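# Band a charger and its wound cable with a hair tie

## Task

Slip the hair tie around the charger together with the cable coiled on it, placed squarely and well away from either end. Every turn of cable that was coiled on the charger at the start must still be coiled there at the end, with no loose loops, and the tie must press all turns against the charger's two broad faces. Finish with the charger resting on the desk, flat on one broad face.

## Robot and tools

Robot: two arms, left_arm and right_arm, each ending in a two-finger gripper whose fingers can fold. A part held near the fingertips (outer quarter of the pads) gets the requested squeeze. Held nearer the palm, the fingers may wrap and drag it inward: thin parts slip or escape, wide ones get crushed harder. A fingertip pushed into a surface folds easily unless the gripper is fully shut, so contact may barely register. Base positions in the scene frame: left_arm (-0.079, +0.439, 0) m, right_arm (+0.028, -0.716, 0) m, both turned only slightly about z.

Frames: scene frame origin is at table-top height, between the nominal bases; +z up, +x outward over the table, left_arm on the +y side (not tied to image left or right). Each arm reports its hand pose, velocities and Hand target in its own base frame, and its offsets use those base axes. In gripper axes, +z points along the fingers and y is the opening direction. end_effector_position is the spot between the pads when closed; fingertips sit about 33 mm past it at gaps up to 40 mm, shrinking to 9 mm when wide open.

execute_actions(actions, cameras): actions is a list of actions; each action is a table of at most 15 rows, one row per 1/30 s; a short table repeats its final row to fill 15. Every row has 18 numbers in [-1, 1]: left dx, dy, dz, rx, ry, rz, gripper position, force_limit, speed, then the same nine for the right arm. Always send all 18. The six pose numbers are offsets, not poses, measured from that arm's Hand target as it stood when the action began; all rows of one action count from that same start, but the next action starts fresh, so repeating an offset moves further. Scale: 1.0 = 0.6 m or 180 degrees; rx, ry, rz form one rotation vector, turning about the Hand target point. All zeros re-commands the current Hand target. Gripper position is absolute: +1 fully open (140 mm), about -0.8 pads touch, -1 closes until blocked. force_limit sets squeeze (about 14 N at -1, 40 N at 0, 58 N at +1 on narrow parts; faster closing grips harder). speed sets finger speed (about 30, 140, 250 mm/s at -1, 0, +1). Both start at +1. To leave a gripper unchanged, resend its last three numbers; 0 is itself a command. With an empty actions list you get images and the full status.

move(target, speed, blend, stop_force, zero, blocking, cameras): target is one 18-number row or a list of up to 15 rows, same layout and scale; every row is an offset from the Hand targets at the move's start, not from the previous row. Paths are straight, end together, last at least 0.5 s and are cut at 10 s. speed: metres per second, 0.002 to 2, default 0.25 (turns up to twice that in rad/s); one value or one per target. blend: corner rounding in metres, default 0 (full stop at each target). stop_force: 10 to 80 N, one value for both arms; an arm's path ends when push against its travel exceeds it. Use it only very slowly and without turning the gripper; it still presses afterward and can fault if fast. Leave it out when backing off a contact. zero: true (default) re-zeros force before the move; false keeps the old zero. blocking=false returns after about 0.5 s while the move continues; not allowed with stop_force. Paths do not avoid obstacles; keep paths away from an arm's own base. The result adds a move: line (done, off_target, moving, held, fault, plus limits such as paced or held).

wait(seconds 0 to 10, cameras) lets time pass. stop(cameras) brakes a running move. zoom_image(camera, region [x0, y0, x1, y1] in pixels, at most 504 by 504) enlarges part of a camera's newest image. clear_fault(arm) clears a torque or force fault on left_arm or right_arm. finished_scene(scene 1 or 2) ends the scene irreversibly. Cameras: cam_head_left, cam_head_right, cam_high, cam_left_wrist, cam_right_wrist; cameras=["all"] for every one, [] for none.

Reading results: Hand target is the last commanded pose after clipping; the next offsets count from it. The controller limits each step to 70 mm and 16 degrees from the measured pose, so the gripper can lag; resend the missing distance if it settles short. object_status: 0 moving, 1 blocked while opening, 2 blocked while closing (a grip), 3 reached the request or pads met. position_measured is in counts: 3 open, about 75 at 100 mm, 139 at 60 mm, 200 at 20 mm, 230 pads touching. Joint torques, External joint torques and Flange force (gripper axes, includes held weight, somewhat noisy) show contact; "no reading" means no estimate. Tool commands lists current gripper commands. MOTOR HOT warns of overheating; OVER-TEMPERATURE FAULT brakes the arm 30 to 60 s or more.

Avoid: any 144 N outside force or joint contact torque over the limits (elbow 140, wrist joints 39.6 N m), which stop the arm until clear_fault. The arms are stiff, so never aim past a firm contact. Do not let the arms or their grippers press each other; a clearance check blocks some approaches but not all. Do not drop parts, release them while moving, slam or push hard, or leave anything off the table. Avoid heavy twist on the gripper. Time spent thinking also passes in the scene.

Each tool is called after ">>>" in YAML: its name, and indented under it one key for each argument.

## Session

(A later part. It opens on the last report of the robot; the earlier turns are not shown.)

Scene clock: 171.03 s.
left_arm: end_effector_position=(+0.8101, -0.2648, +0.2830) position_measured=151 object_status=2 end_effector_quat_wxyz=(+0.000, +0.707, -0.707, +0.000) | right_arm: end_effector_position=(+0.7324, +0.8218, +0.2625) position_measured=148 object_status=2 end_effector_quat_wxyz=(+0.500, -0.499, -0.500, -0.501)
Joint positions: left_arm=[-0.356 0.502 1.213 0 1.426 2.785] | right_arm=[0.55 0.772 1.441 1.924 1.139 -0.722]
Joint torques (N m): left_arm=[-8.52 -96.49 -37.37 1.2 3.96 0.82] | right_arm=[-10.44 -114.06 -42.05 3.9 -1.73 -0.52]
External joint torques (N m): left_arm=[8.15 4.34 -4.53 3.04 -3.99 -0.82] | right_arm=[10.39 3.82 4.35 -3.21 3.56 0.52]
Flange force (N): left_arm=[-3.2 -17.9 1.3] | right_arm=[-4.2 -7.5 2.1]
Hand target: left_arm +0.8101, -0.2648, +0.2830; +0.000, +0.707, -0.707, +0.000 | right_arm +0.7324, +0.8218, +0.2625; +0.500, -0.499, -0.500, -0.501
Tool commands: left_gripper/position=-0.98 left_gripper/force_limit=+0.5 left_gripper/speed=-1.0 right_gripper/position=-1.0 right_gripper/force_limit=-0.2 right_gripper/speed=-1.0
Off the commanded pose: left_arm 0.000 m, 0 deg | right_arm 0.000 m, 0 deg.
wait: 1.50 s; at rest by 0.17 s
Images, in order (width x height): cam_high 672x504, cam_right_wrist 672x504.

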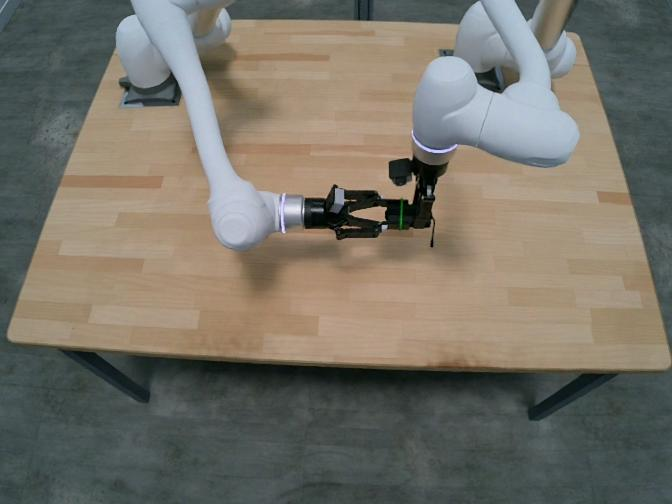

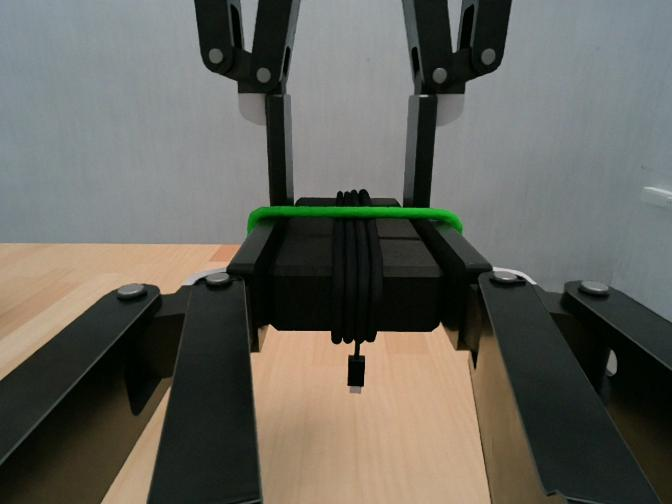

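>>> move:
  target: [0,0,0,0,0,0,0.0,0,-1,0,0,0,0,0,0,-1,-0.2,-1]

>>> move:
  target:
    - [0,0.0,0.2,0,0,0,0.0,0,-1,0,0,0,0,0,0,-1,-0.2,-1]
    - [0,-0.112,0.2,0,0,0,0.0,0,-1,0,0,0,0,0,0,-1,-0.2,-1]
    - [0,-0.112,0.2,0,0,0,-0.44,0,-1,0,0,0,0,0,0,-1,-0.2,-1]
  speed: 0.1
  cameras: ["cam_left_wrist","cam_right_wrist"]

>>> zoom_image:
  camera: "cam_left_wrist"
  region: [190, 90, 550, 360]

Scene clock: 178.20 s.
left_arm: end_effector_position=(+0.8101, -0.2648, +0.2830) position_measured=129 object_status=0 end_effector_quat_wxyz=(+0.000, +0.707, -0.707, +0.000) | right_arm: end_effector_position=(+0.7325, +0.8217, +0.2624) position_measured=148 object_status=2 end_effector_quat_wxyz=(+0.500, -0.500, -0.500, -0.501)
Joint positions: left_arm=[-0.356 0.502 1.213 0 1.426 2.785] | right_arm=[0.55 0.772 1.441 1.924 1.139 -0.722]
Joint torques (N m): left_arm=[-1.19 -93.78 -40.6 4.19 0.16 0.37] | right_arm=[-2.1 -118.51 -39.36 1.94 2.37 -0.31]
External joint torques (N m): left_arm=[1.2 1.66 -1.29 0.06 -0.18 -0.37] | right_arm=[1.84 7.74 1.49 -1.22 -0.54 0.31]
Flange force (N): left_arm=[1.0 -6.1 -1.1] | right_arm=[-6.7 5.5 5.4]
Hand target: left_arm +0.8101, -0.2648, +0.2830; +0.000, +0.707, -0.707, +0.000 | right_arm +0.7324, +0.8218, +0.2625; +0.500, -0.499, -0.500, -0.501
Off the commanded pose: left_arm 0.000 m, 0 deg | right_arm 0.000 m, 0 deg.
move: done

Scene clock: 182.00 s.
left_arm: end_effector_position=(+0.8101, -0.3320, +0.4030) position_measured=185 object_status=0 end_effector_quat_wxyz=(+0.000, +0.707, -0.707, +0.000) | right_arm: end_effector_position=(+0.7325, +0.8218, +0.2625) position_measured=148 object_status=2 end_effector_quat_wxyz=(+0.500, -0.499, -0.500, -0.501)
Joint positions: left_arm=[-0.428 0.539 0.941 0 1.661 2.713] | right_arm=[0.55 0.772 1.441 1.924 1.139 -0.722]
Joint torques (N m): left_arm=[-1.25 -96.63 -40.91 4.25 0.22 0.35] | right_arm=[-2.17 -118.67 -39.31 1.93 2.38 -0.26]
External joint torques (N m): left_arm=[1.82 1.07 -1.18 0.05 -0.24 -0.35] | right_arm=[2.53 7.84 1.48 -1.26 -0.53 0.26]
Flange force (N): left_arm=[0.6 -5.8 -2.2] | right_arm=[-6.8 5.2 6.1]
Hand target: left_arm +0.8101, -0.3320, +0.4030; +0.000, +0.707, -0.707, +0.000 | right_arm +0.7324, +0.8218, +0.2625; +0.500, -0.499, -0.500, -0.501
Off the commanded pose: left_arm 0.000 m, 0 deg | right_arm 0.000 m, 0 deg.
move: done
Images, in order (width x height): cam_left_wrist 672x504, cam_right_wrist 672x504.

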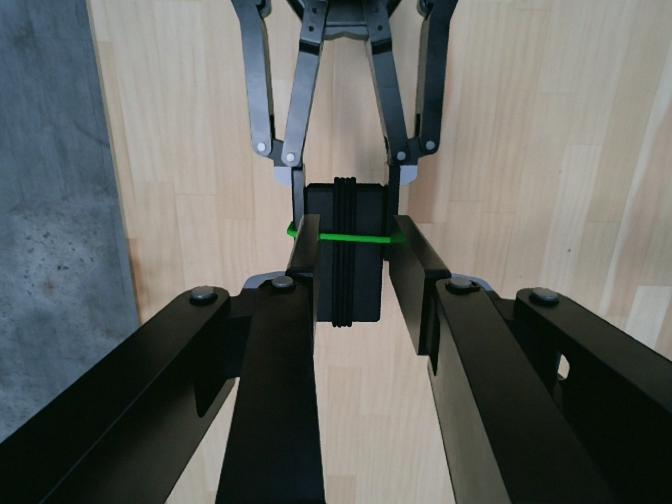

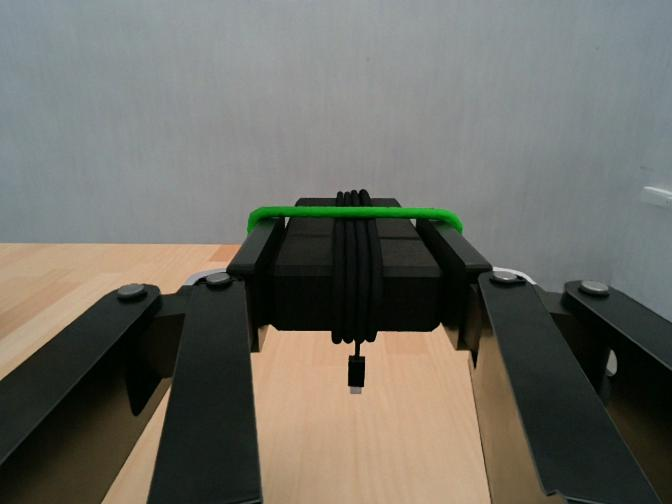

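Scaled by 1.400.

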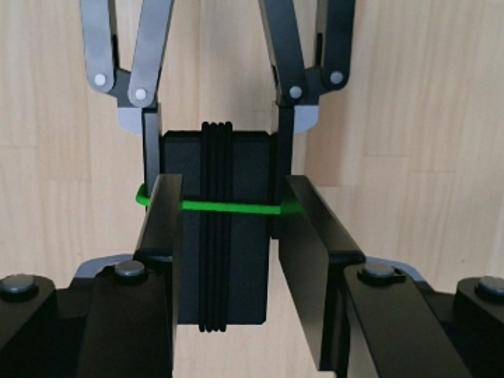

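>>> move:
  target:
    - [0.003,0,-0.135,0,0,0,-0.44,0,-1,0,0,0,0,0,0,-1,-0.2,-1]
  speed: 0.08
  cameras: ["cam_right_wrist"]

>>> zoom_image:
  camera: "cam_right_wrist"
  region: [220, 130, 490, 330]

>>> move:
  target:
    - [0,0,-0.023,0,0,0,-0.44,0,-1,0,0,0,0,0,0,-1,-0.2,-1]
  speed: 0.02
  cameras: ["cam_right_wrist","cam_left_wrist"]

>>> zoom_image:
  camera: "cam_right_wrist"
  region: [220, 130, 490, 330]

>>> zoom_image:
  camera: "cam_left_wrist"
  region: [190, 90, 550, 360]

Scene clock: 189.67 s.
left_arm: end_effector_position=(+0.8119, -0.3320, +0.3220) position_measured=185 object_status=3 end_effector_quat_wxyz=(+0.000, +0.707, -0.707, +0.000) | right_arm: end_effector_position=(+0.7325, +0.8218, +0.2625) position_measured=148 object_status=2 end_effector_quat_wxyz=(+0.500, -0.499, -0.500, -0.501)
Joint positions: left_arm=[-0.427 0.539 1.086 0 1.517 2.714] | right_arm=[0.55 0.772 1.441 1.924 1.139 -0.722]
Joint torques (N m): left_arm=[-1.21 -97.13 -40.65 4.21 0.23 0.32] | right_arm=[-2.07 -118.4 -39.4 1.92 2.41 -0.3]
External joint torques (N m): left_arm=[1.18 1.28 -1.61 0.08 -0.26 -0.32] | right_arm=[1.93 8.05 1.65 -1.21 -0.57 0.3]
Flange force (N): left_arm=[1.6 -6.6 -2.1] | right_arm=[-7.0 5.4 5.5]
Hand target: left_arm +0.8119, -0.3320, +0.3220; +0.000, +0.707, -0.707, +0.000 | right_arm +0.7324, +0.8218, +0.2625; +0.500, -0.499, -0.500, -0.501
Off the commanded pose: left_arm 0.000 m, 0 deg | right_arm 0.000 m, 0 deg.
move: done
Images, in order (width x height): cam_right_wrist 672x504.

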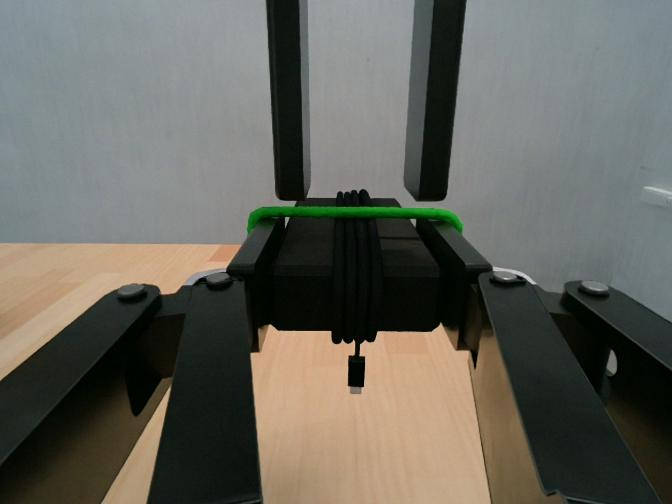

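Scaled by 1.867.

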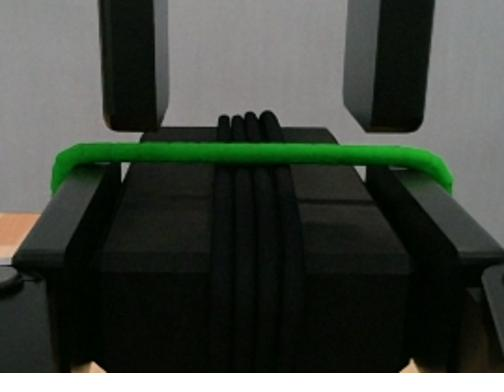

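Scene clock: 190.57 s.
left_arm: end_effector_position=(+0.8119, -0.3320, +0.3082) position_measured=185 object_status=3 end_effector_quat_wxyz=(+0.000, +0.707, -0.707, +0.000) | right_arm: end_effector_position=(+0.7325, +0.8218, +0.2625) position_measured=148 object_status=2 end_effector_quat_wxyz=(+0.500, -0.499, -0.500, -0.501)
Joint positions: left_arm=[-0.427 0.541 1.108 0 1.493 2.714] | right_arm=[0.55 0.772 1.441 1.924 1.139 -0.722]
Joint torques (N m): left_arm=[-1.25 -97.34 -41.05 4.22 0.26 0.32] | right_arm=[-2.18 -118.52 -39.42 1.95 2.39 -0.31]
External joint torques (N m): left_arm=[1.43 1.52 -1.1 0.06 -0.29 -0.32] | right_arm=[2.45 7.87 1.58 -1.26 -0.55 0.31]
Flange force (N): left_arm=[0.9 -5.7 -1.0] | right_arm=[-6.8 5.1 6.0]
Hand target: left_arm +0.8119, -0.3320, +0.3082; +0.000, +0.707, -0.707, +0.000 | right_arm +0.7324, +0.8218, +0.2625; +0.500, -0.499, -0.500, -0.501
Off the commanded pose: left_arm 0.000 m, 0 deg | right_arm 0.000 m, 0 deg.
move: done
Images, in order (width x height): cam_left_wrist 672x504, cam_right_wrist 672x504.

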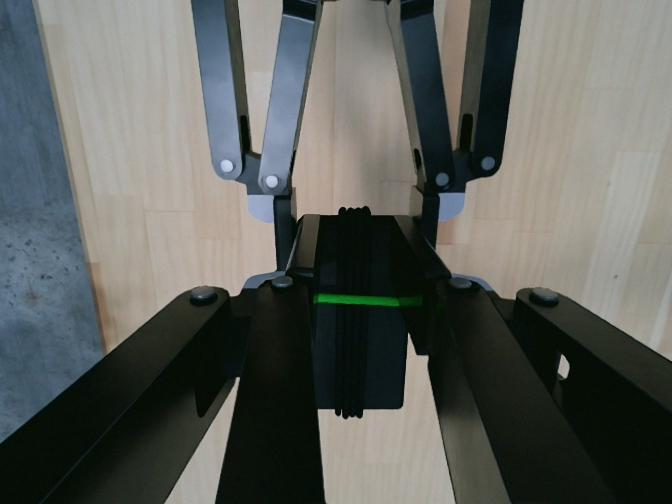

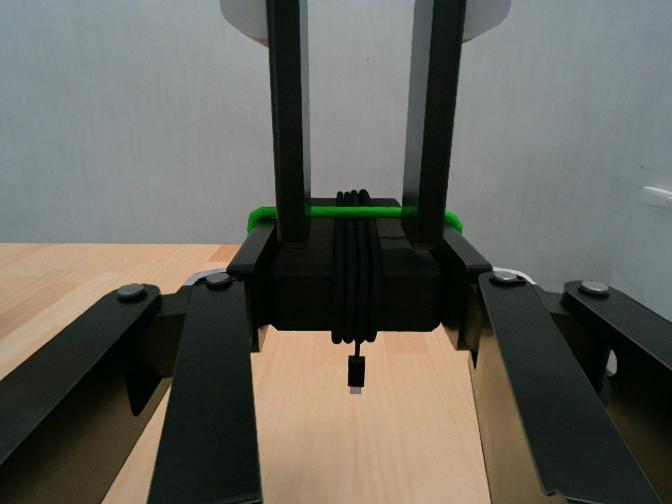

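Scaled by 1.867.

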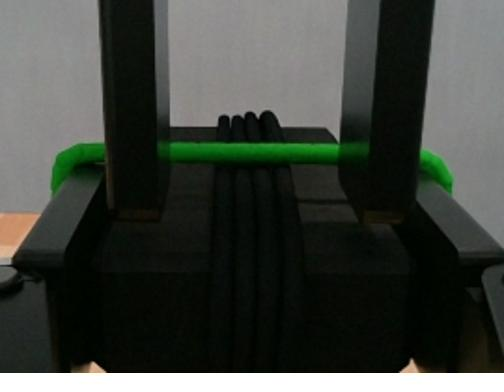

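Scaled by 1.400.

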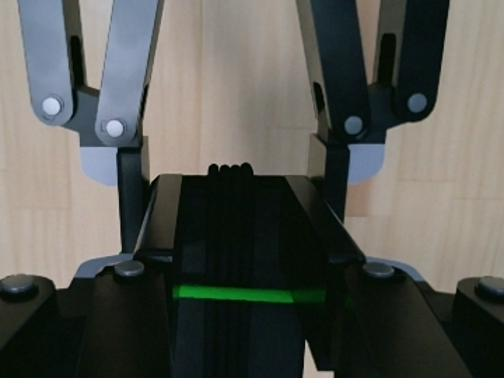

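>>> move:
  target:
    - [-0.004,0,0,0,0,0,-0.44,0,-1,0,0,0,0,0,0,-1,-0.2,-1]
    - [-0.004,0.035,-0.001,0,0,0,-0.44,0,-1,0,0,0,0,0,0,-1,-0.2,-1]
  speed: 0.02
  cameras: ["cam_right_wrist","cam_left_wrist","cam_high"]

>>> zoom_image:
  camera: "cam_right_wrist"
  region: [220, 130, 490, 330]

>>> zoom_image:
  camera: "cam_left_wrist"
  region: [190, 90, 550, 360]

>>> zoom_image:
  camera: "cam_high"
  region: [330, 150, 490, 270]

Scene clock: 198.93 s.
left_arm: end_effector_position=(+0.8095, -0.3110, +0.3077) position_measured=185 object_status=3 end_effector_quat_wxyz=(+0.000, +0.707, -0.707, +0.000) | right_arm: end_effector_position=(+0.7325, +0.8218, +0.2625) position_measured=148 object_status=2 end_effector_quat_wxyz=(+0.500, -0.499, -0.500, -0.501)
Joint positions: left_arm=[-0.407 0.523 1.137 0 1.482 2.735] | right_arm=[0.55 0.772 1.441 1.924 1.139 -0.722]
Joint torques (N m): left_arm=[-0.36 -92.66 -38.33 4.53 0.64 0.34] | right_arm=[-3.7 -122.76 -41.72 3.07 3.1 -0.27]
External joint torques (N m): left_arm=[-0.05 -1.22 -3.74 -0.26 -0.67 -0.34] | right_arm=[3.65 12.17 3.88 -2.37 -1.26 0.27]
Flange force (N): left_arm=[3.1 -6.8 -4.8] | right_arm=[-10.9 5.1 7.2]
Hand target: left_arm +0.8095, -0.3110, +0.3076; +0.000, +0.707, -0.707, +0.000 | right_arm +0.7324, +0.8218, +0.2625; +0.500, -0.499, -0.500, -0.501
Off the commanded pose: left_arm 0.000 m, 0 deg | right_arm 0.000 m, 0 deg.
move: done
Images, in order (width x height): cam_high 672x504, cam_left_wrist 672x504, cam_right_wrist 672x504.

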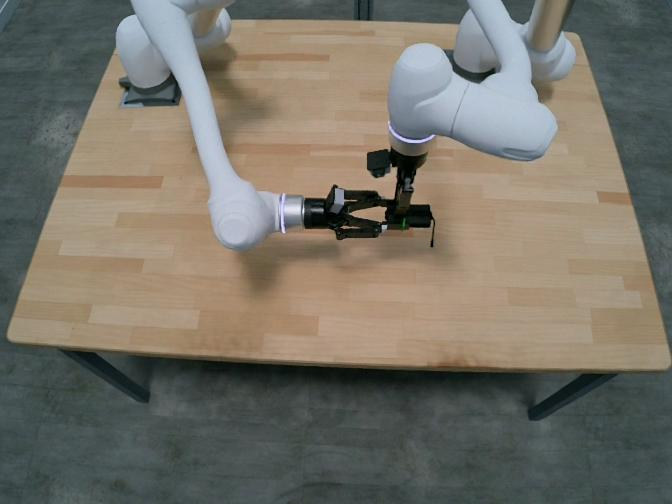

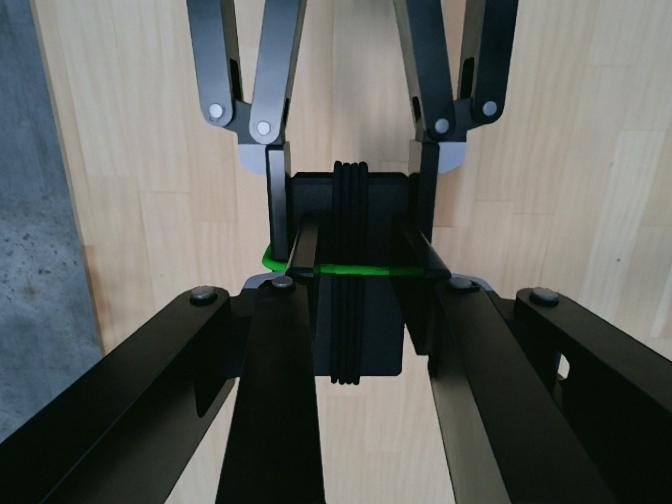

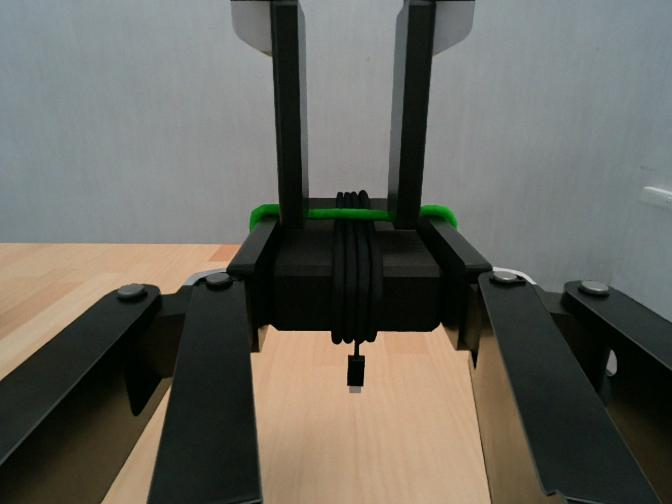

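Scaled by 1.867.

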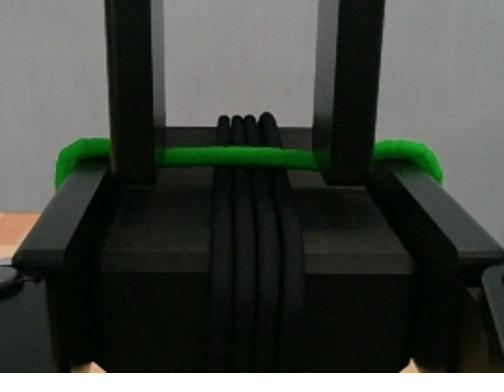

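Scaled by 1.400.

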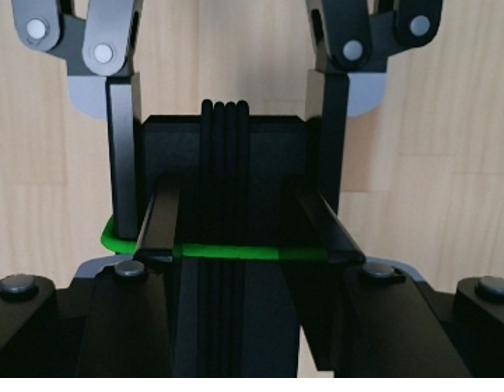

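Scaled by 3.150.

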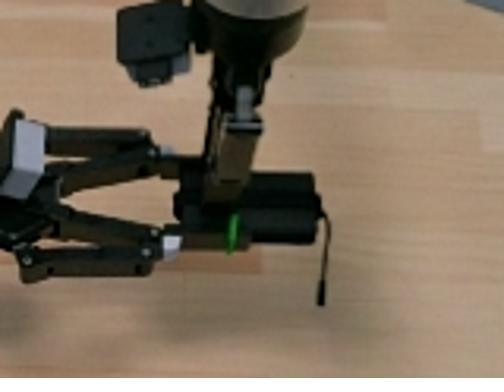

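>>> move:
  target:
    - [0,0.02,-0.0005,0,0,0,-0.44,0,-1,0,0,0,0,0,0,-1,-0.2,-1]
  speed: 0.02
  cameras: ["cam_right_wrist","cam_left_wrist","cam_high"]

>>> zoom_image:
  camera: "cam_right_wrist"
  region: [220, 130, 490, 330]

>>> zoom_image:
  camera: "cam_left_wrist"
  region: [190, 90, 550, 360]

>>> zoom_image:
  camera: "cam_high"
  region: [330, 150, 490, 270]

Scene clock: 203.33 s.
left_arm: end_effector_position=(+0.8095, -0.2990, +0.3073) position_measured=185 object_status=3 end_effector_quat_wxyz=(+0.000, +0.707, -0.707, +0.000) | right_arm: end_effector_position=(+0.7325, +0.8218, +0.2625) position_measured=148 object_status=2 end_effector_quat_wxyz=(+0.500, -0.499, -0.500, -0.501)
Joint positions: left_arm=[-0.394 0.515 1.149 0 1.477 2.748] | right_arm=[0.55 0.772 1.441 1.924 1.139 -0.722]
Joint torques (N m): left_arm=[-1.01 -91.04 -38.05 4.35 0.44 0.32] | right_arm=[-3.11 -123.92 -42.38 3.37 3.4 -0.24]
External joint torques (N m): left_arm=[0.94 -2.38 -4.06 -0.07 -0.47 -0.32] | right_arm=[3.47 13.05 4.51 -2.69 -1.55 0.24]
Flange force (N): left_arm=[1.6 -6.3 -5.8] | right_arm=[-11.6 5.0 6.9]
Hand target: left_arm +0.8095, -0.2990, +0.3073; +0.000, +0.707, -0.707, +0.000 | right_arm +0.7324, +0.8218, +0.2625; +0.500, -0.499, -0.500, -0.501
Off the commanded pose: left_arm 0.000 m, 0 deg | right_arm 0.000 m, 0 deg.
move: done
Images, in order (width x height): cam_high 672x504, cam_left_wrist 672x504, cam_right_wrist 672x504.

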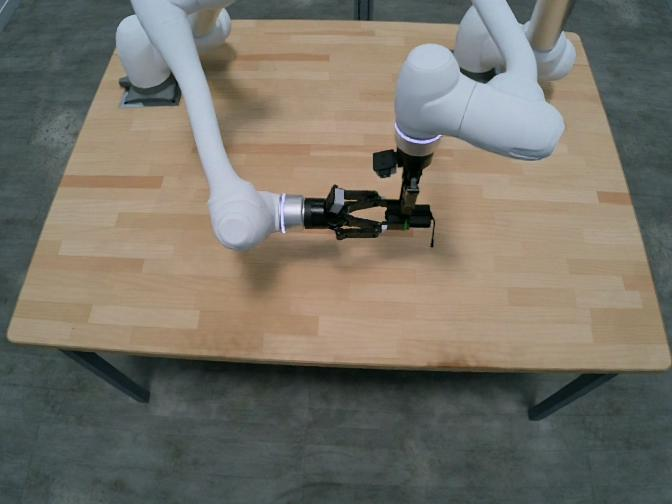

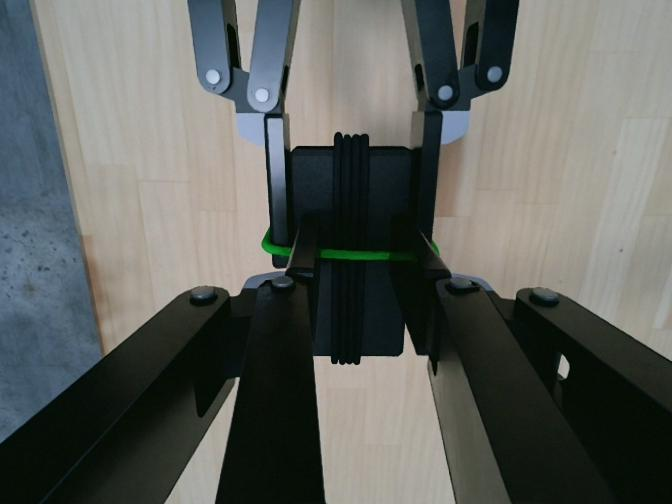

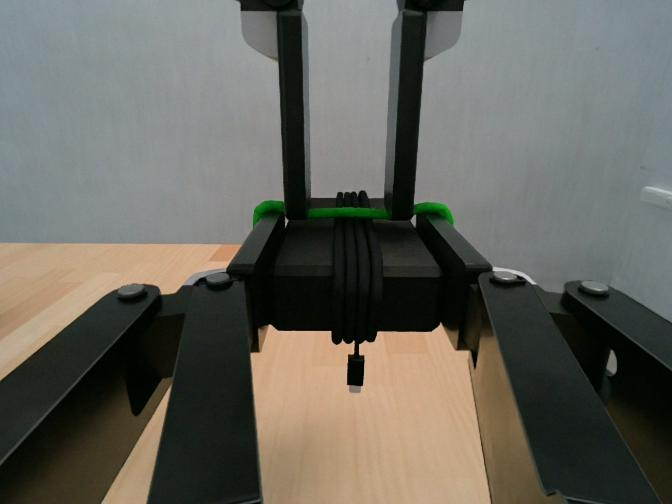

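Scaled by 1.867.

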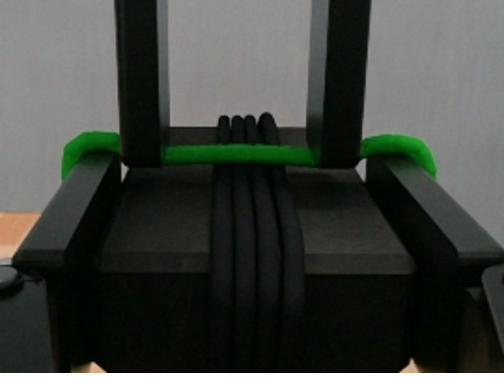

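Scaled by 1.400.

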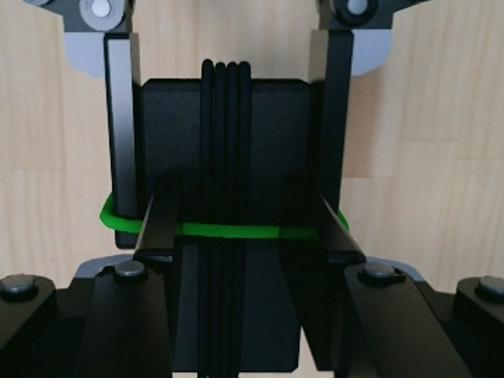

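Scaled by 3.150.

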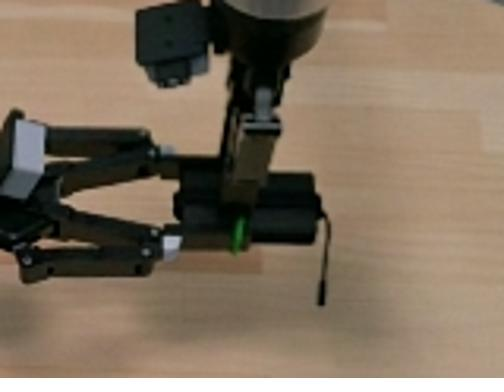

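>>> move:
  target:
    - [0,0.0165,-0.0005,0,0,0,-0.44,0,-1,0,0,0,0,0,0,-1,-0.2,-1]
  speed: 0.02
  cameras: ["cam_right_wrist","cam_left_wrist","cam_high"]

>>> zoom_image:
  camera: "cam_right_wrist"
  region: [220, 130, 490, 330]

>>> zoom_image:
  camera: "cam_left_wrist"
  region: [190, 90, 550, 360]

Scene clock: 207.80 s.
left_arm: end_effector_position=(+0.8095, -0.2891, +0.3070) position_measured=185 object_status=3 end_effector_quat_wxyz=(+0.000, +0.707, -0.707, +0.000) | right_arm: end_effector_position=(+0.7324, +0.8218, +0.2625) position_measured=148 object_status=2 end_effector_quat_wxyz=(+0.500, -0.499, -0.500, -0.501)
Joint positions: left_arm=[-0.383 0.509 1.158 0 1.473 2.759] | right_arm=[0.55 0.772 1.441 1.924 1.139 -0.722]
Joint torques (N m): left_arm=[-1.29 -92.78 -39.81 4.11 0.32 0.32] | right_arm=[-2.49 -120.57 -40.69 2.41 2.68 -0.35]
External joint torques (N m): left_arm=[0.27 0.34 -2.18 0.12 -0.35 -0.32] | right_arm=[2.39 9.56 2.77 -1.71 -0.83 0.34]
Flange force (N): left_arm=[2.1 -5.8 -2.7] | right_arm=[-8.4 4.9 5.6]
Hand target: left_arm +0.8095, -0.2891, +0.3070; +0.000, +0.707, -0.707, +0.000 | right_arm +0.7324, +0.8218, +0.2625; +0.500, -0.499, -0.500, -0.501
Off the commanded pose: left_arm 0.000 m, 0 deg | right_arm 0.000 m, 0 deg.
move: done
Images, in order (width x height): cam_high 672x504, cam_left_wrist 672x504, cam_right_wrist 672x504.

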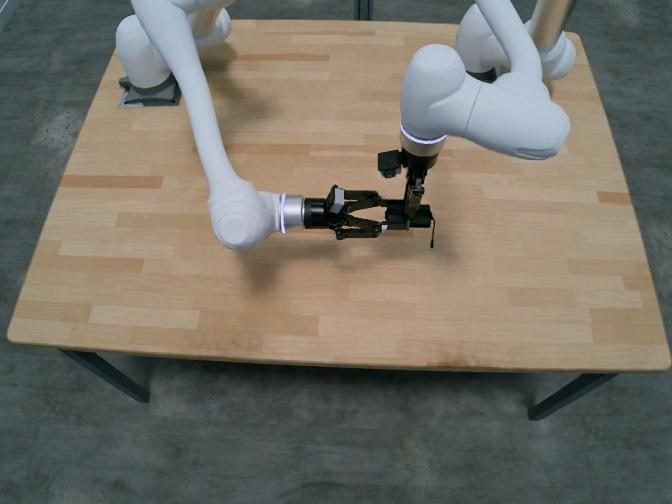

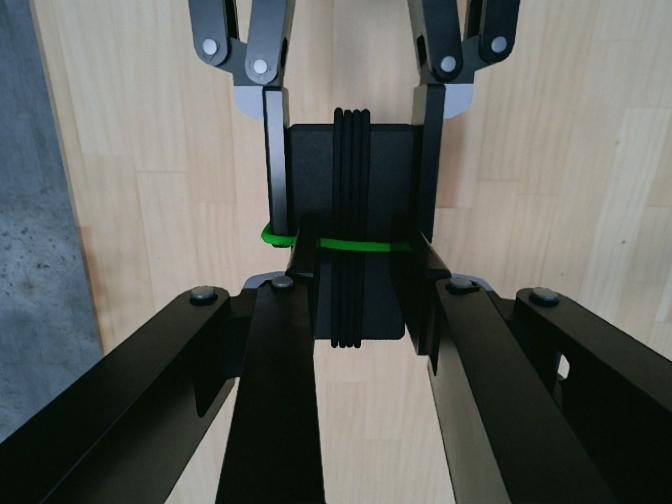

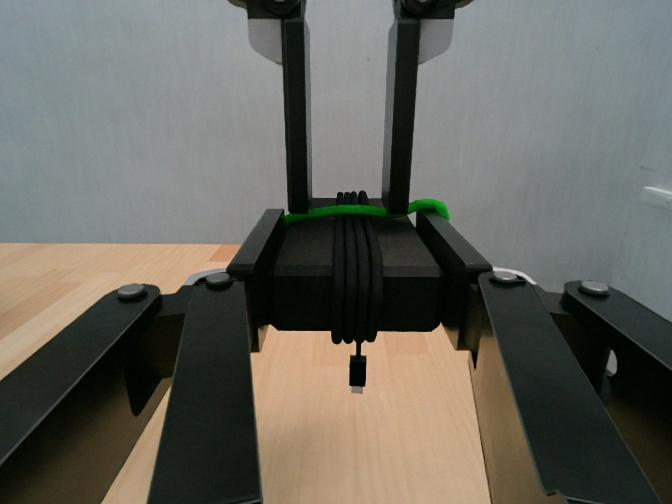

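Scaled by 1.867.

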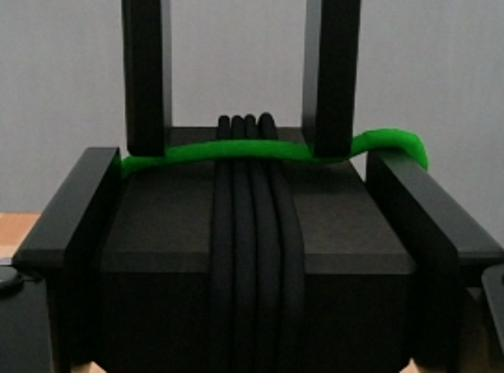

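Scaled by 1.400.

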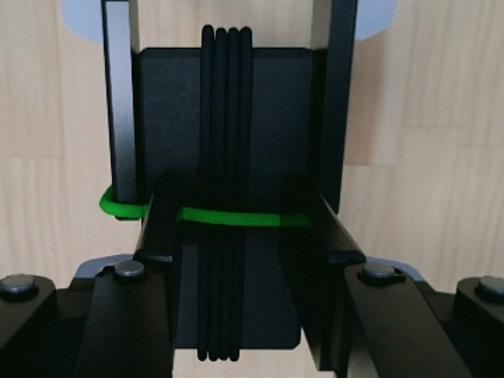

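>>> move:
  target:
    - [0,0.014,-0.0,0,0,0,-0.44,0,-1,0,0,0,0,0,0,-1,-0.2,-1]
  speed: 0.02
  cameras: ["cam_right_wrist","cam_left_wrist","cam_high"]

>>> zoom_image:
  camera: "cam_right_wrist"
  region: [220, 130, 490, 330]

>>> zoom_image:
  camera: "cam_left_wrist"
  region: [190, 90, 550, 360]

Scene clock: 211.77 s.
left_arm: end_effector_position=(+0.8095, -0.2807, +0.3070) position_measured=185 object_status=3 end_effector_quat_wxyz=(+0.000, +0.707, -0.707, +0.000) | right_arm: end_effector_position=(+0.7324, +0.8218, +0.2625) position_measured=148 object_status=2 end_effector_quat_wxyz=(+0.500, -0.499, -0.500, -0.501)
Joint positions: left_arm=[-0.374 0.505 1.166 0 1.471 2.768] | right_arm=[0.55 0.772 1.441 1.924 1.139 -0.722]
Joint torques (N m): left_arm=[-1.16 -93.79 -40.77 4.23 0.24 0.31] | right_arm=[-2.07 -118.4 -39.54 1.93 2.4 -0.27]
External joint torques (N m): left_arm=[1.35 1.12 -1.38 0.07 -0.27 -0.31] | right_arm=[1.81 7.66 1.74 -1.22 -0.56 0.27]
Flange force (N): left_arm=[0.6 -5.5 -1.5] | right_arm=[-6.7 4.9 5.0]
Hand target: left_arm +0.8095, -0.2807, +0.3070; +0.000, +0.707, -0.707, +0.000 | right_arm +0.7324, +0.8218, +0.2625; +0.500, -0.499, -0.500, -0.501
Off the commanded pose: left_arm 0.000 m, 0 deg | right_arm 0.000 m, 0 deg.
move: done
Images, in order (width x height): cam_high 672x504, cam_left_wrist 672x504, cam_right_wrist 672x504.

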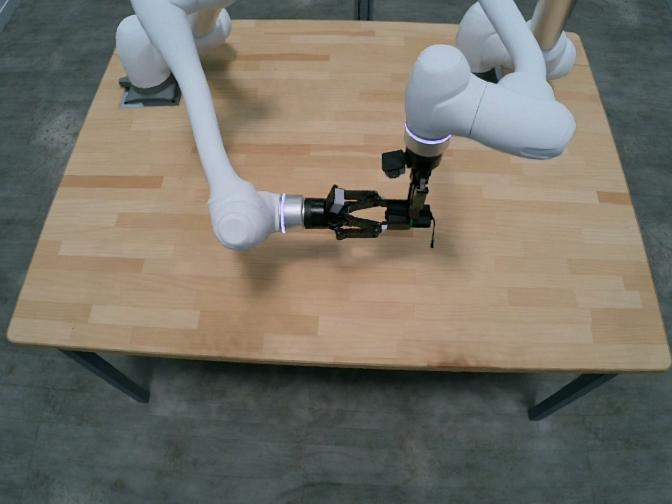

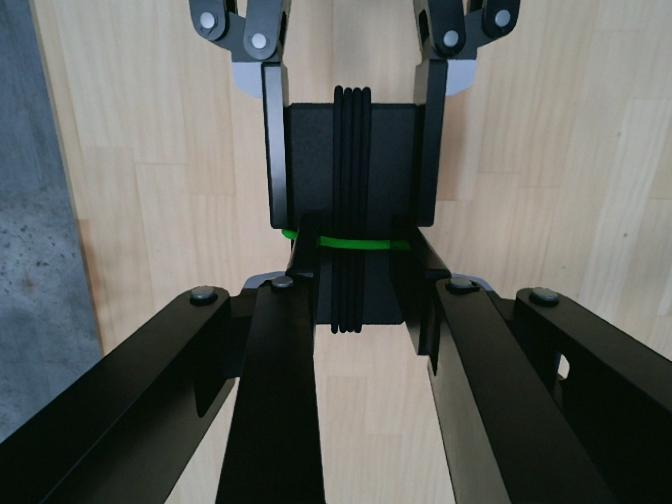

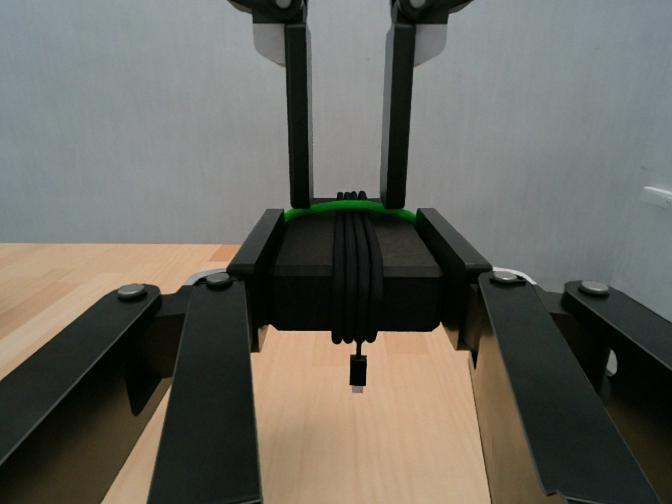

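Scaled by 1.867.

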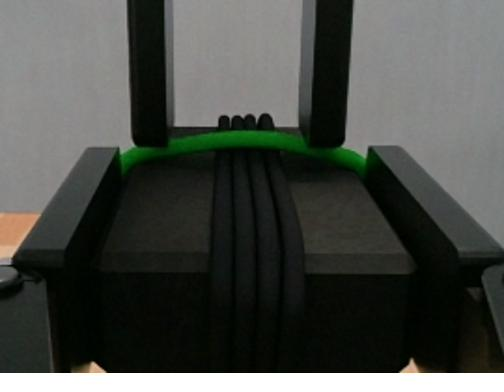

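Scaled by 1.400.

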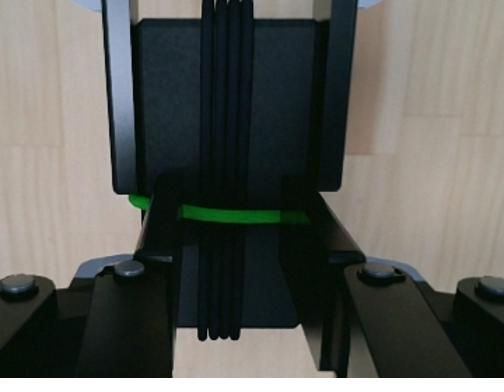

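>>> move:
  target: [0,0,0.12,0,0,0,-0.44,0,-1,0,0,0,0,0,0,-1,-0.2,-1]
  speed: 0.06

>>> move:
  target: [0,0.067,0.05,0,0,0,0.15,0,-1,0,0,0,0,0,0,-1,-0.2,-1]
  speed: 0.1
  cameras: ["all"]

>>> zoom_image:
  camera: "cam_left_wrist"
  region: [190, 0, 490, 250]

>>> zoom_image:
  camera: "cam_high"
  region: [370, 180, 470, 255]

>>> zoom_image:
  camera: "cam_head_left"
  region: [280, 170, 400, 250]

Scene clock: 217.63 s.
left_arm: end_effector_position=(+0.8095, -0.2807, +0.3792) position_measured=185 object_status=3 end_effector_quat_wxyz=(+0.000, +0.707, -0.707, +0.000) | right_arm: end_effector_position=(+0.7324, +0.8218, +0.2625) position_measured=148 object_status=2 end_effector_quat_wxyz=(+0.500, -0.499, -0.500, -0.501)
Joint positions: left_arm=[-0.374 0.5 1.044 0 1.597 2.768] | right_arm=[0.55 0.772 1.441 1.924 1.139 -0.722]
Joint torques (N m): left_arm=[-1.24 -92.33 -40.93 4.25 0.2 0.34] | right_arm=[-2.15 -118.38 -39.28 1.93 2.4 -0.29]
External joint torques (N m): left_arm=[0.88 0.07 -1.38 0.04 -0.22 -0.34] | right_arm=[1.77 8.82 1.91 -1.22 -0.58 0.3]
Flange force (N): left_arm=[0.7 -3.9 -2.2] | right_arm=[-7.9 5.8 5.6]
Hand target: left_arm +0.8095, -0.2807, +0.3790; +0.000, +0.707, -0.707, +0.000 | right_arm +0.7324, +0.8218, +0.2625; +0.500, -0.499, -0.500, -0.501
Off the commanded pose: left_arm 0.000 m, 0 deg | right_arm 0.000 m, 0 deg.
move: done

Scene clock: 219.43 s.
left_arm: end_effector_position=(+0.8095, -0.2405, +0.4091) position_measured=110 object_status=0 end_effector_quat_wxyz=(+0.000, +0.707, -0.707, +0.000) | right_arm: end_effector_position=(+0.7324, +0.8218, +0.2625) position_measured=148 object_status=2 end_effector_quat_wxyz=(+0.500, -0.499, -0.500, -0.501)
Joint positions: left_arm=[-0.33 0.479 1.022 0 1.64 2.812] | right_arm=[0.55 0.772 1.441 1.924 1.139 -0.722]
Joint torques (N m): left_arm=[-1.17 -91.74 -40.97 4.2 0.23 0.29] | right_arm=[-2 -118.4 -39.41 1.93 2.42 -0.29]
External joint torques (N m): left_arm=[0.86 0.96 -1.4 0.08 -0.25 -0.29] | right_arm=[2.46 7.29 1.38 -1.24 -0.57 0.29]
Flange force (N): left_arm=[0.9 -5.6 -2.4] | right_arm=[-6.2 4.9 5.9]
Hand target: left_arm +0.8095, -0.2405, +0.4090; +0.000, +0.707, -0.707, +0.000 | right_arm +0.7324, +0.8218, +0.2625; +0.500, -0.499, -0.500, -0.501
Off the commanded pose: left_arm 0.000 m, 0 deg | right_arm 0.000 m, 0 deg.
move: done

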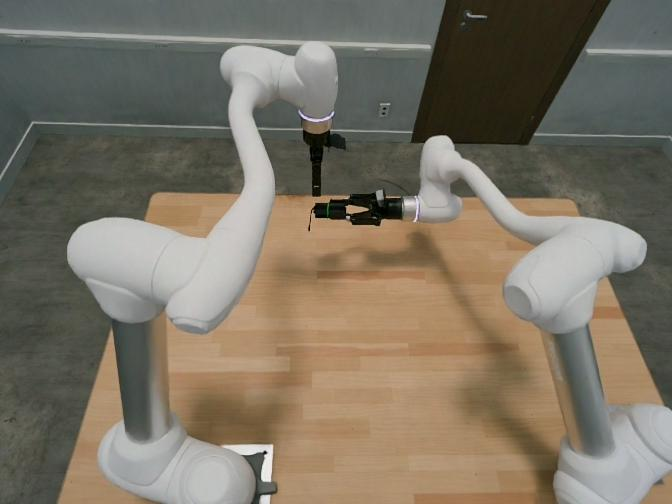

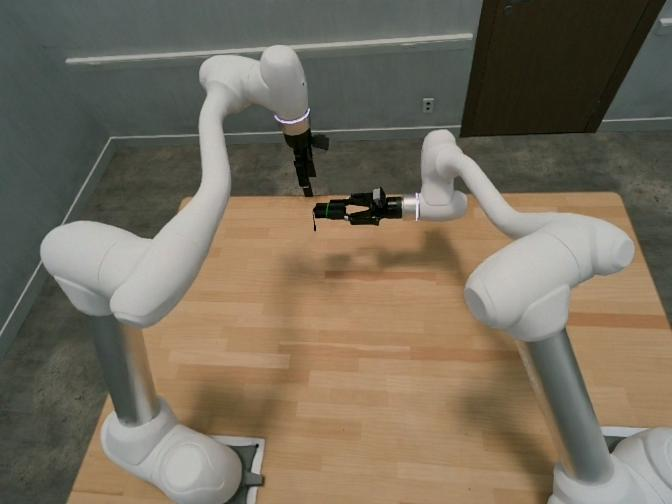

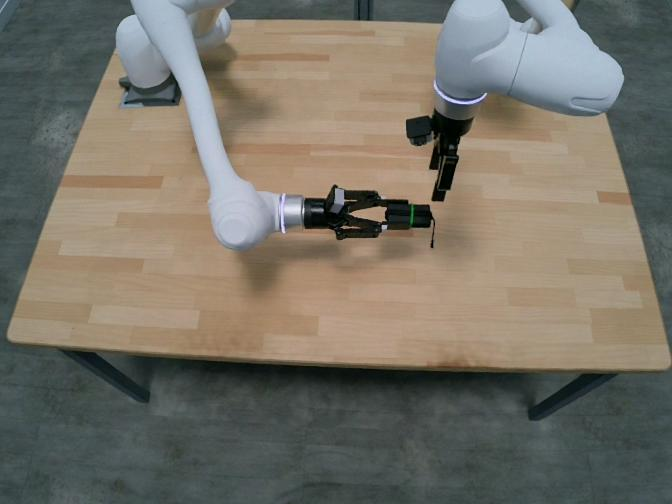

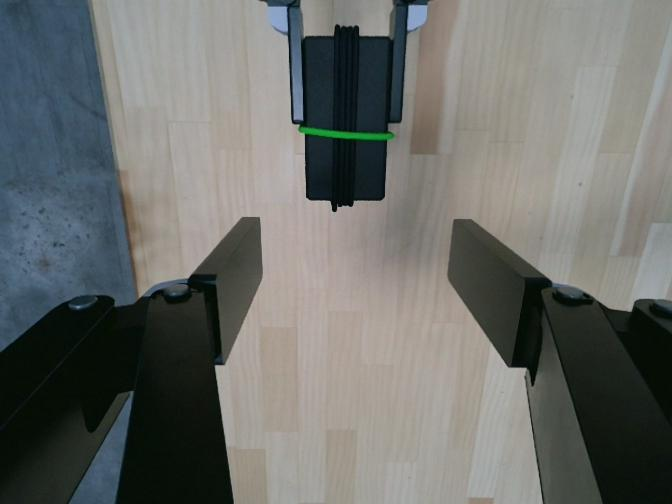

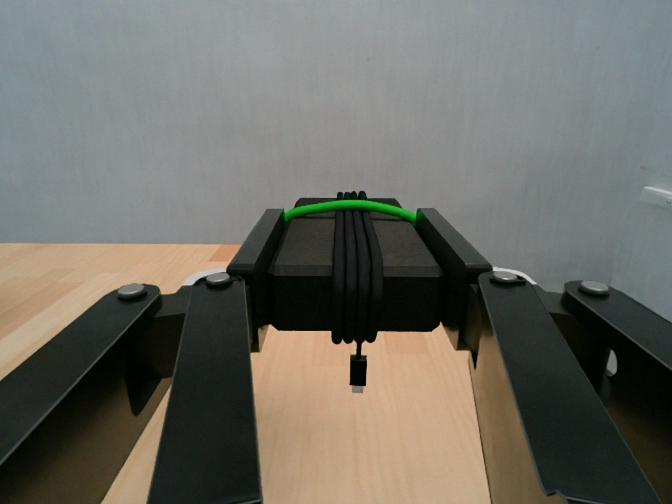

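Scaled by 1.680.

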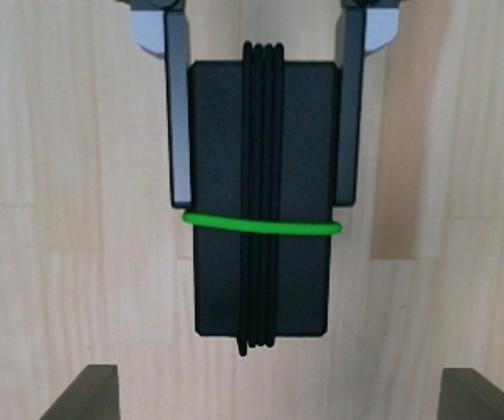

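Scaled by 5.040.

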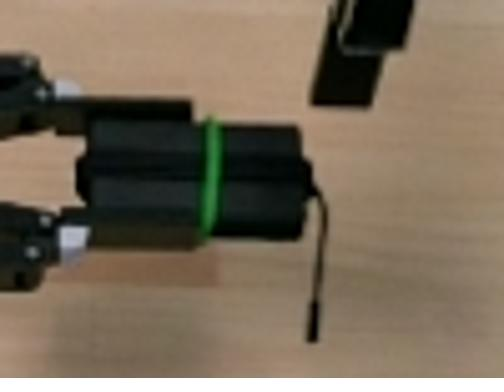

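Scaled by 4.200.

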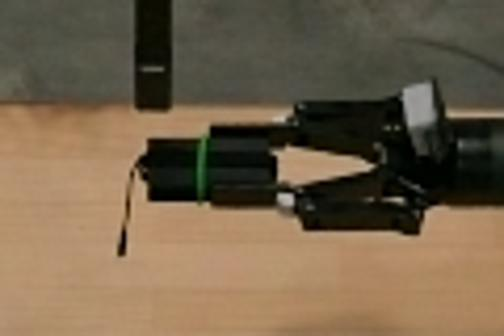

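>>> move:
  target:
    - [0,-0.0908,-0.06,0,0,0.044,0.15,0,-1,0,0,0,0,0,0,-1,-0.2,-1]
    - [0,-0.0908,-0.12,0,0,0.044,-0.44,0,-1,0,0,0,0,0,0,-1,-0.2,-1]
  speed: 0.1

>>> wait:
  seconds: 0.5
  cameras: ["cam_right_wrist","cam_left_wrist"]

>>> zoom_image:
  camera: "cam_left_wrist"
  region: [190, 60, 490, 310]

Scene clock: 240.50 s.
left_arm: end_effector_position=(+0.8095, -0.2950, +0.3370) position_measured=185 object_status=0 end_effector_quat_wxyz=(+0.000, +0.754, -0.657, +0.000) | right_arm: end_effector_position=(+0.7324, +0.8218, +0.2625) position_measured=148 object_status=2 end_effector_quat_wxyz=(+0.500, -0.499, -0.500, -0.501)
Joint positions: left_arm=[-0.389 0.509 1.105 0 1.527 2.614] | right_arm=[0.55 0.772 1.441 1.924 1.139 -0.722]
Joint torques (N m): left_arm=[-1.26 -94.66 -40.95 4.24 0.21 0.3] | right_arm=[-2.01 -118.54 -39.31 1.95 2.38 -0.28]
External joint torques (N m): left_arm=[1.2 1.41 -1.37 0.06 -0.24 -0.3] | right_arm=[2.22 7.43 1.47 -1.25 -0.52 0.28]
Flange force (N): left_arm=[2.0 -5.9 -1.7] | right_arm=[-6.4 5.0 5.6]
Hand target: left_arm +0.8095, -0.2950, +0.3370; +0.000, +0.754, -0.657, +0.000 | right_arm +0.7324, +0.8218, +0.2625; +0.500, -0.499, -0.500, -0.501
Off the commanded pose: left_arm 0.000 m, 0 deg | right_arm 0.000 m, 0 deg.
move: done

Scene clock: 241.00 s.
left_arm: end_effector_position=(+0.8095, -0.2950, +0.3370) position_measured=185 object_status=3 end_effector_quat_wxyz=(+0.000, +0.754, -0.657, +0.000) | right_arm: end_effector_position=(+0.7324, +0.8218, +0.2625) position_measured=148 object_status=2 end_effector_quat_wxyz=(+0.500, -0.499, -0.500, -0.501)
Joint positions: left_arm=[-0.389 0.509 1.105 0 1.527 2.614] | right_arm=[0.55 0.772 1.441 1.924 1.139 -0.722]
Joint torques (N m): left_arm=[-1.36 -94.47 -40.87 4.24 0.18 0.32] | right_arm=[-2.13 -118.23 -39.52 1.95 2.36 -0.29]
External joint torques (N m): left_arm=[1.18 1.36 -1.41 0.05 -0.21 -0.32] | right_arm=[1.85 6.54 1.32 -1.22 -0.5 0.29]
Flange force (N): left_arm=[2.0 -6.0 -1.9] | right_arm=[-5.5 4.6 4.8]
Hand target: left_arm +0.8095, -0.2950, +0.3370; +0.000, +0.754, -0.657, +0.000 | right_arm +0.7324, +0.8218, +0.2625; +0.500, -0.499, -0.500, -0.501
Tool commands: left_gripper/position=-0.44 left_gripper/force_limit=+0.0 left_gripper/speed=-1.0 right_gripper/position=-1.0 right_gripper/force_limit=-0.2 right_gripper/speed=-1.0
Off the commanded pose: left_arm 0.000 m, 0 deg | right_arm 0.000 m, 0 deg.
wait: 0.50 s; at rest by 0.17 s
Images, in order (width x height): cam_left_wrist 672x504, cam_right_wrist 672x504.

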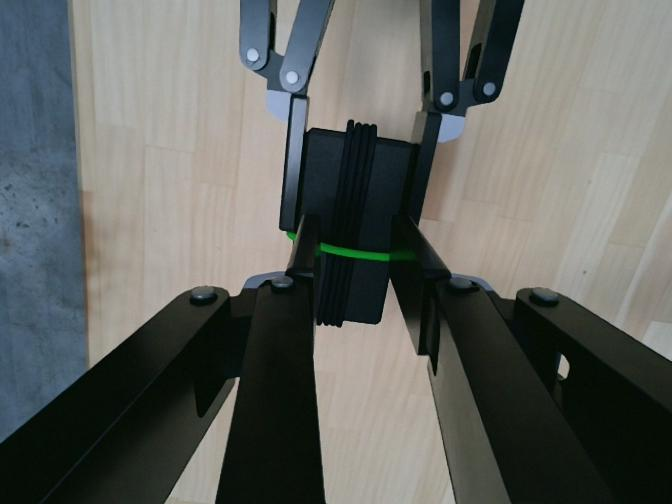

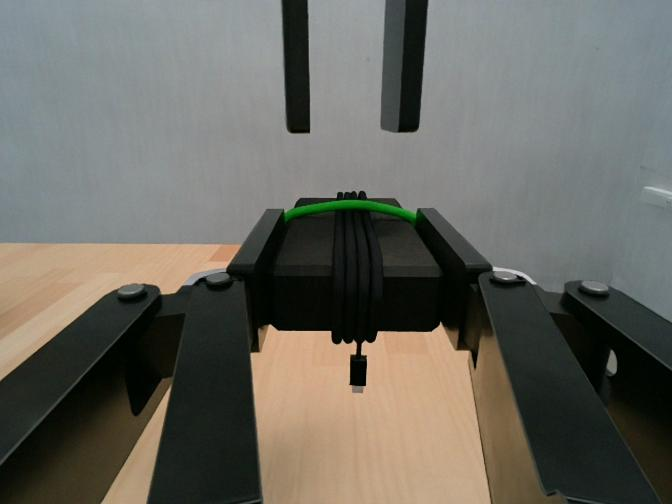

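Scaled by 1.680.

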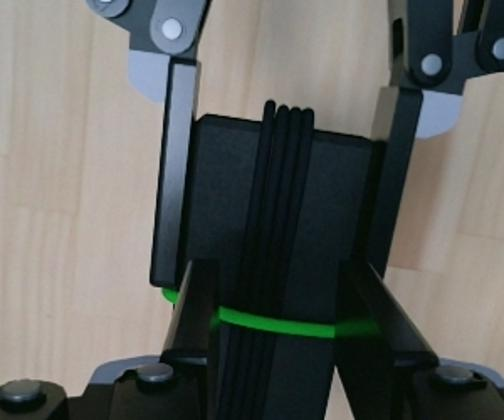

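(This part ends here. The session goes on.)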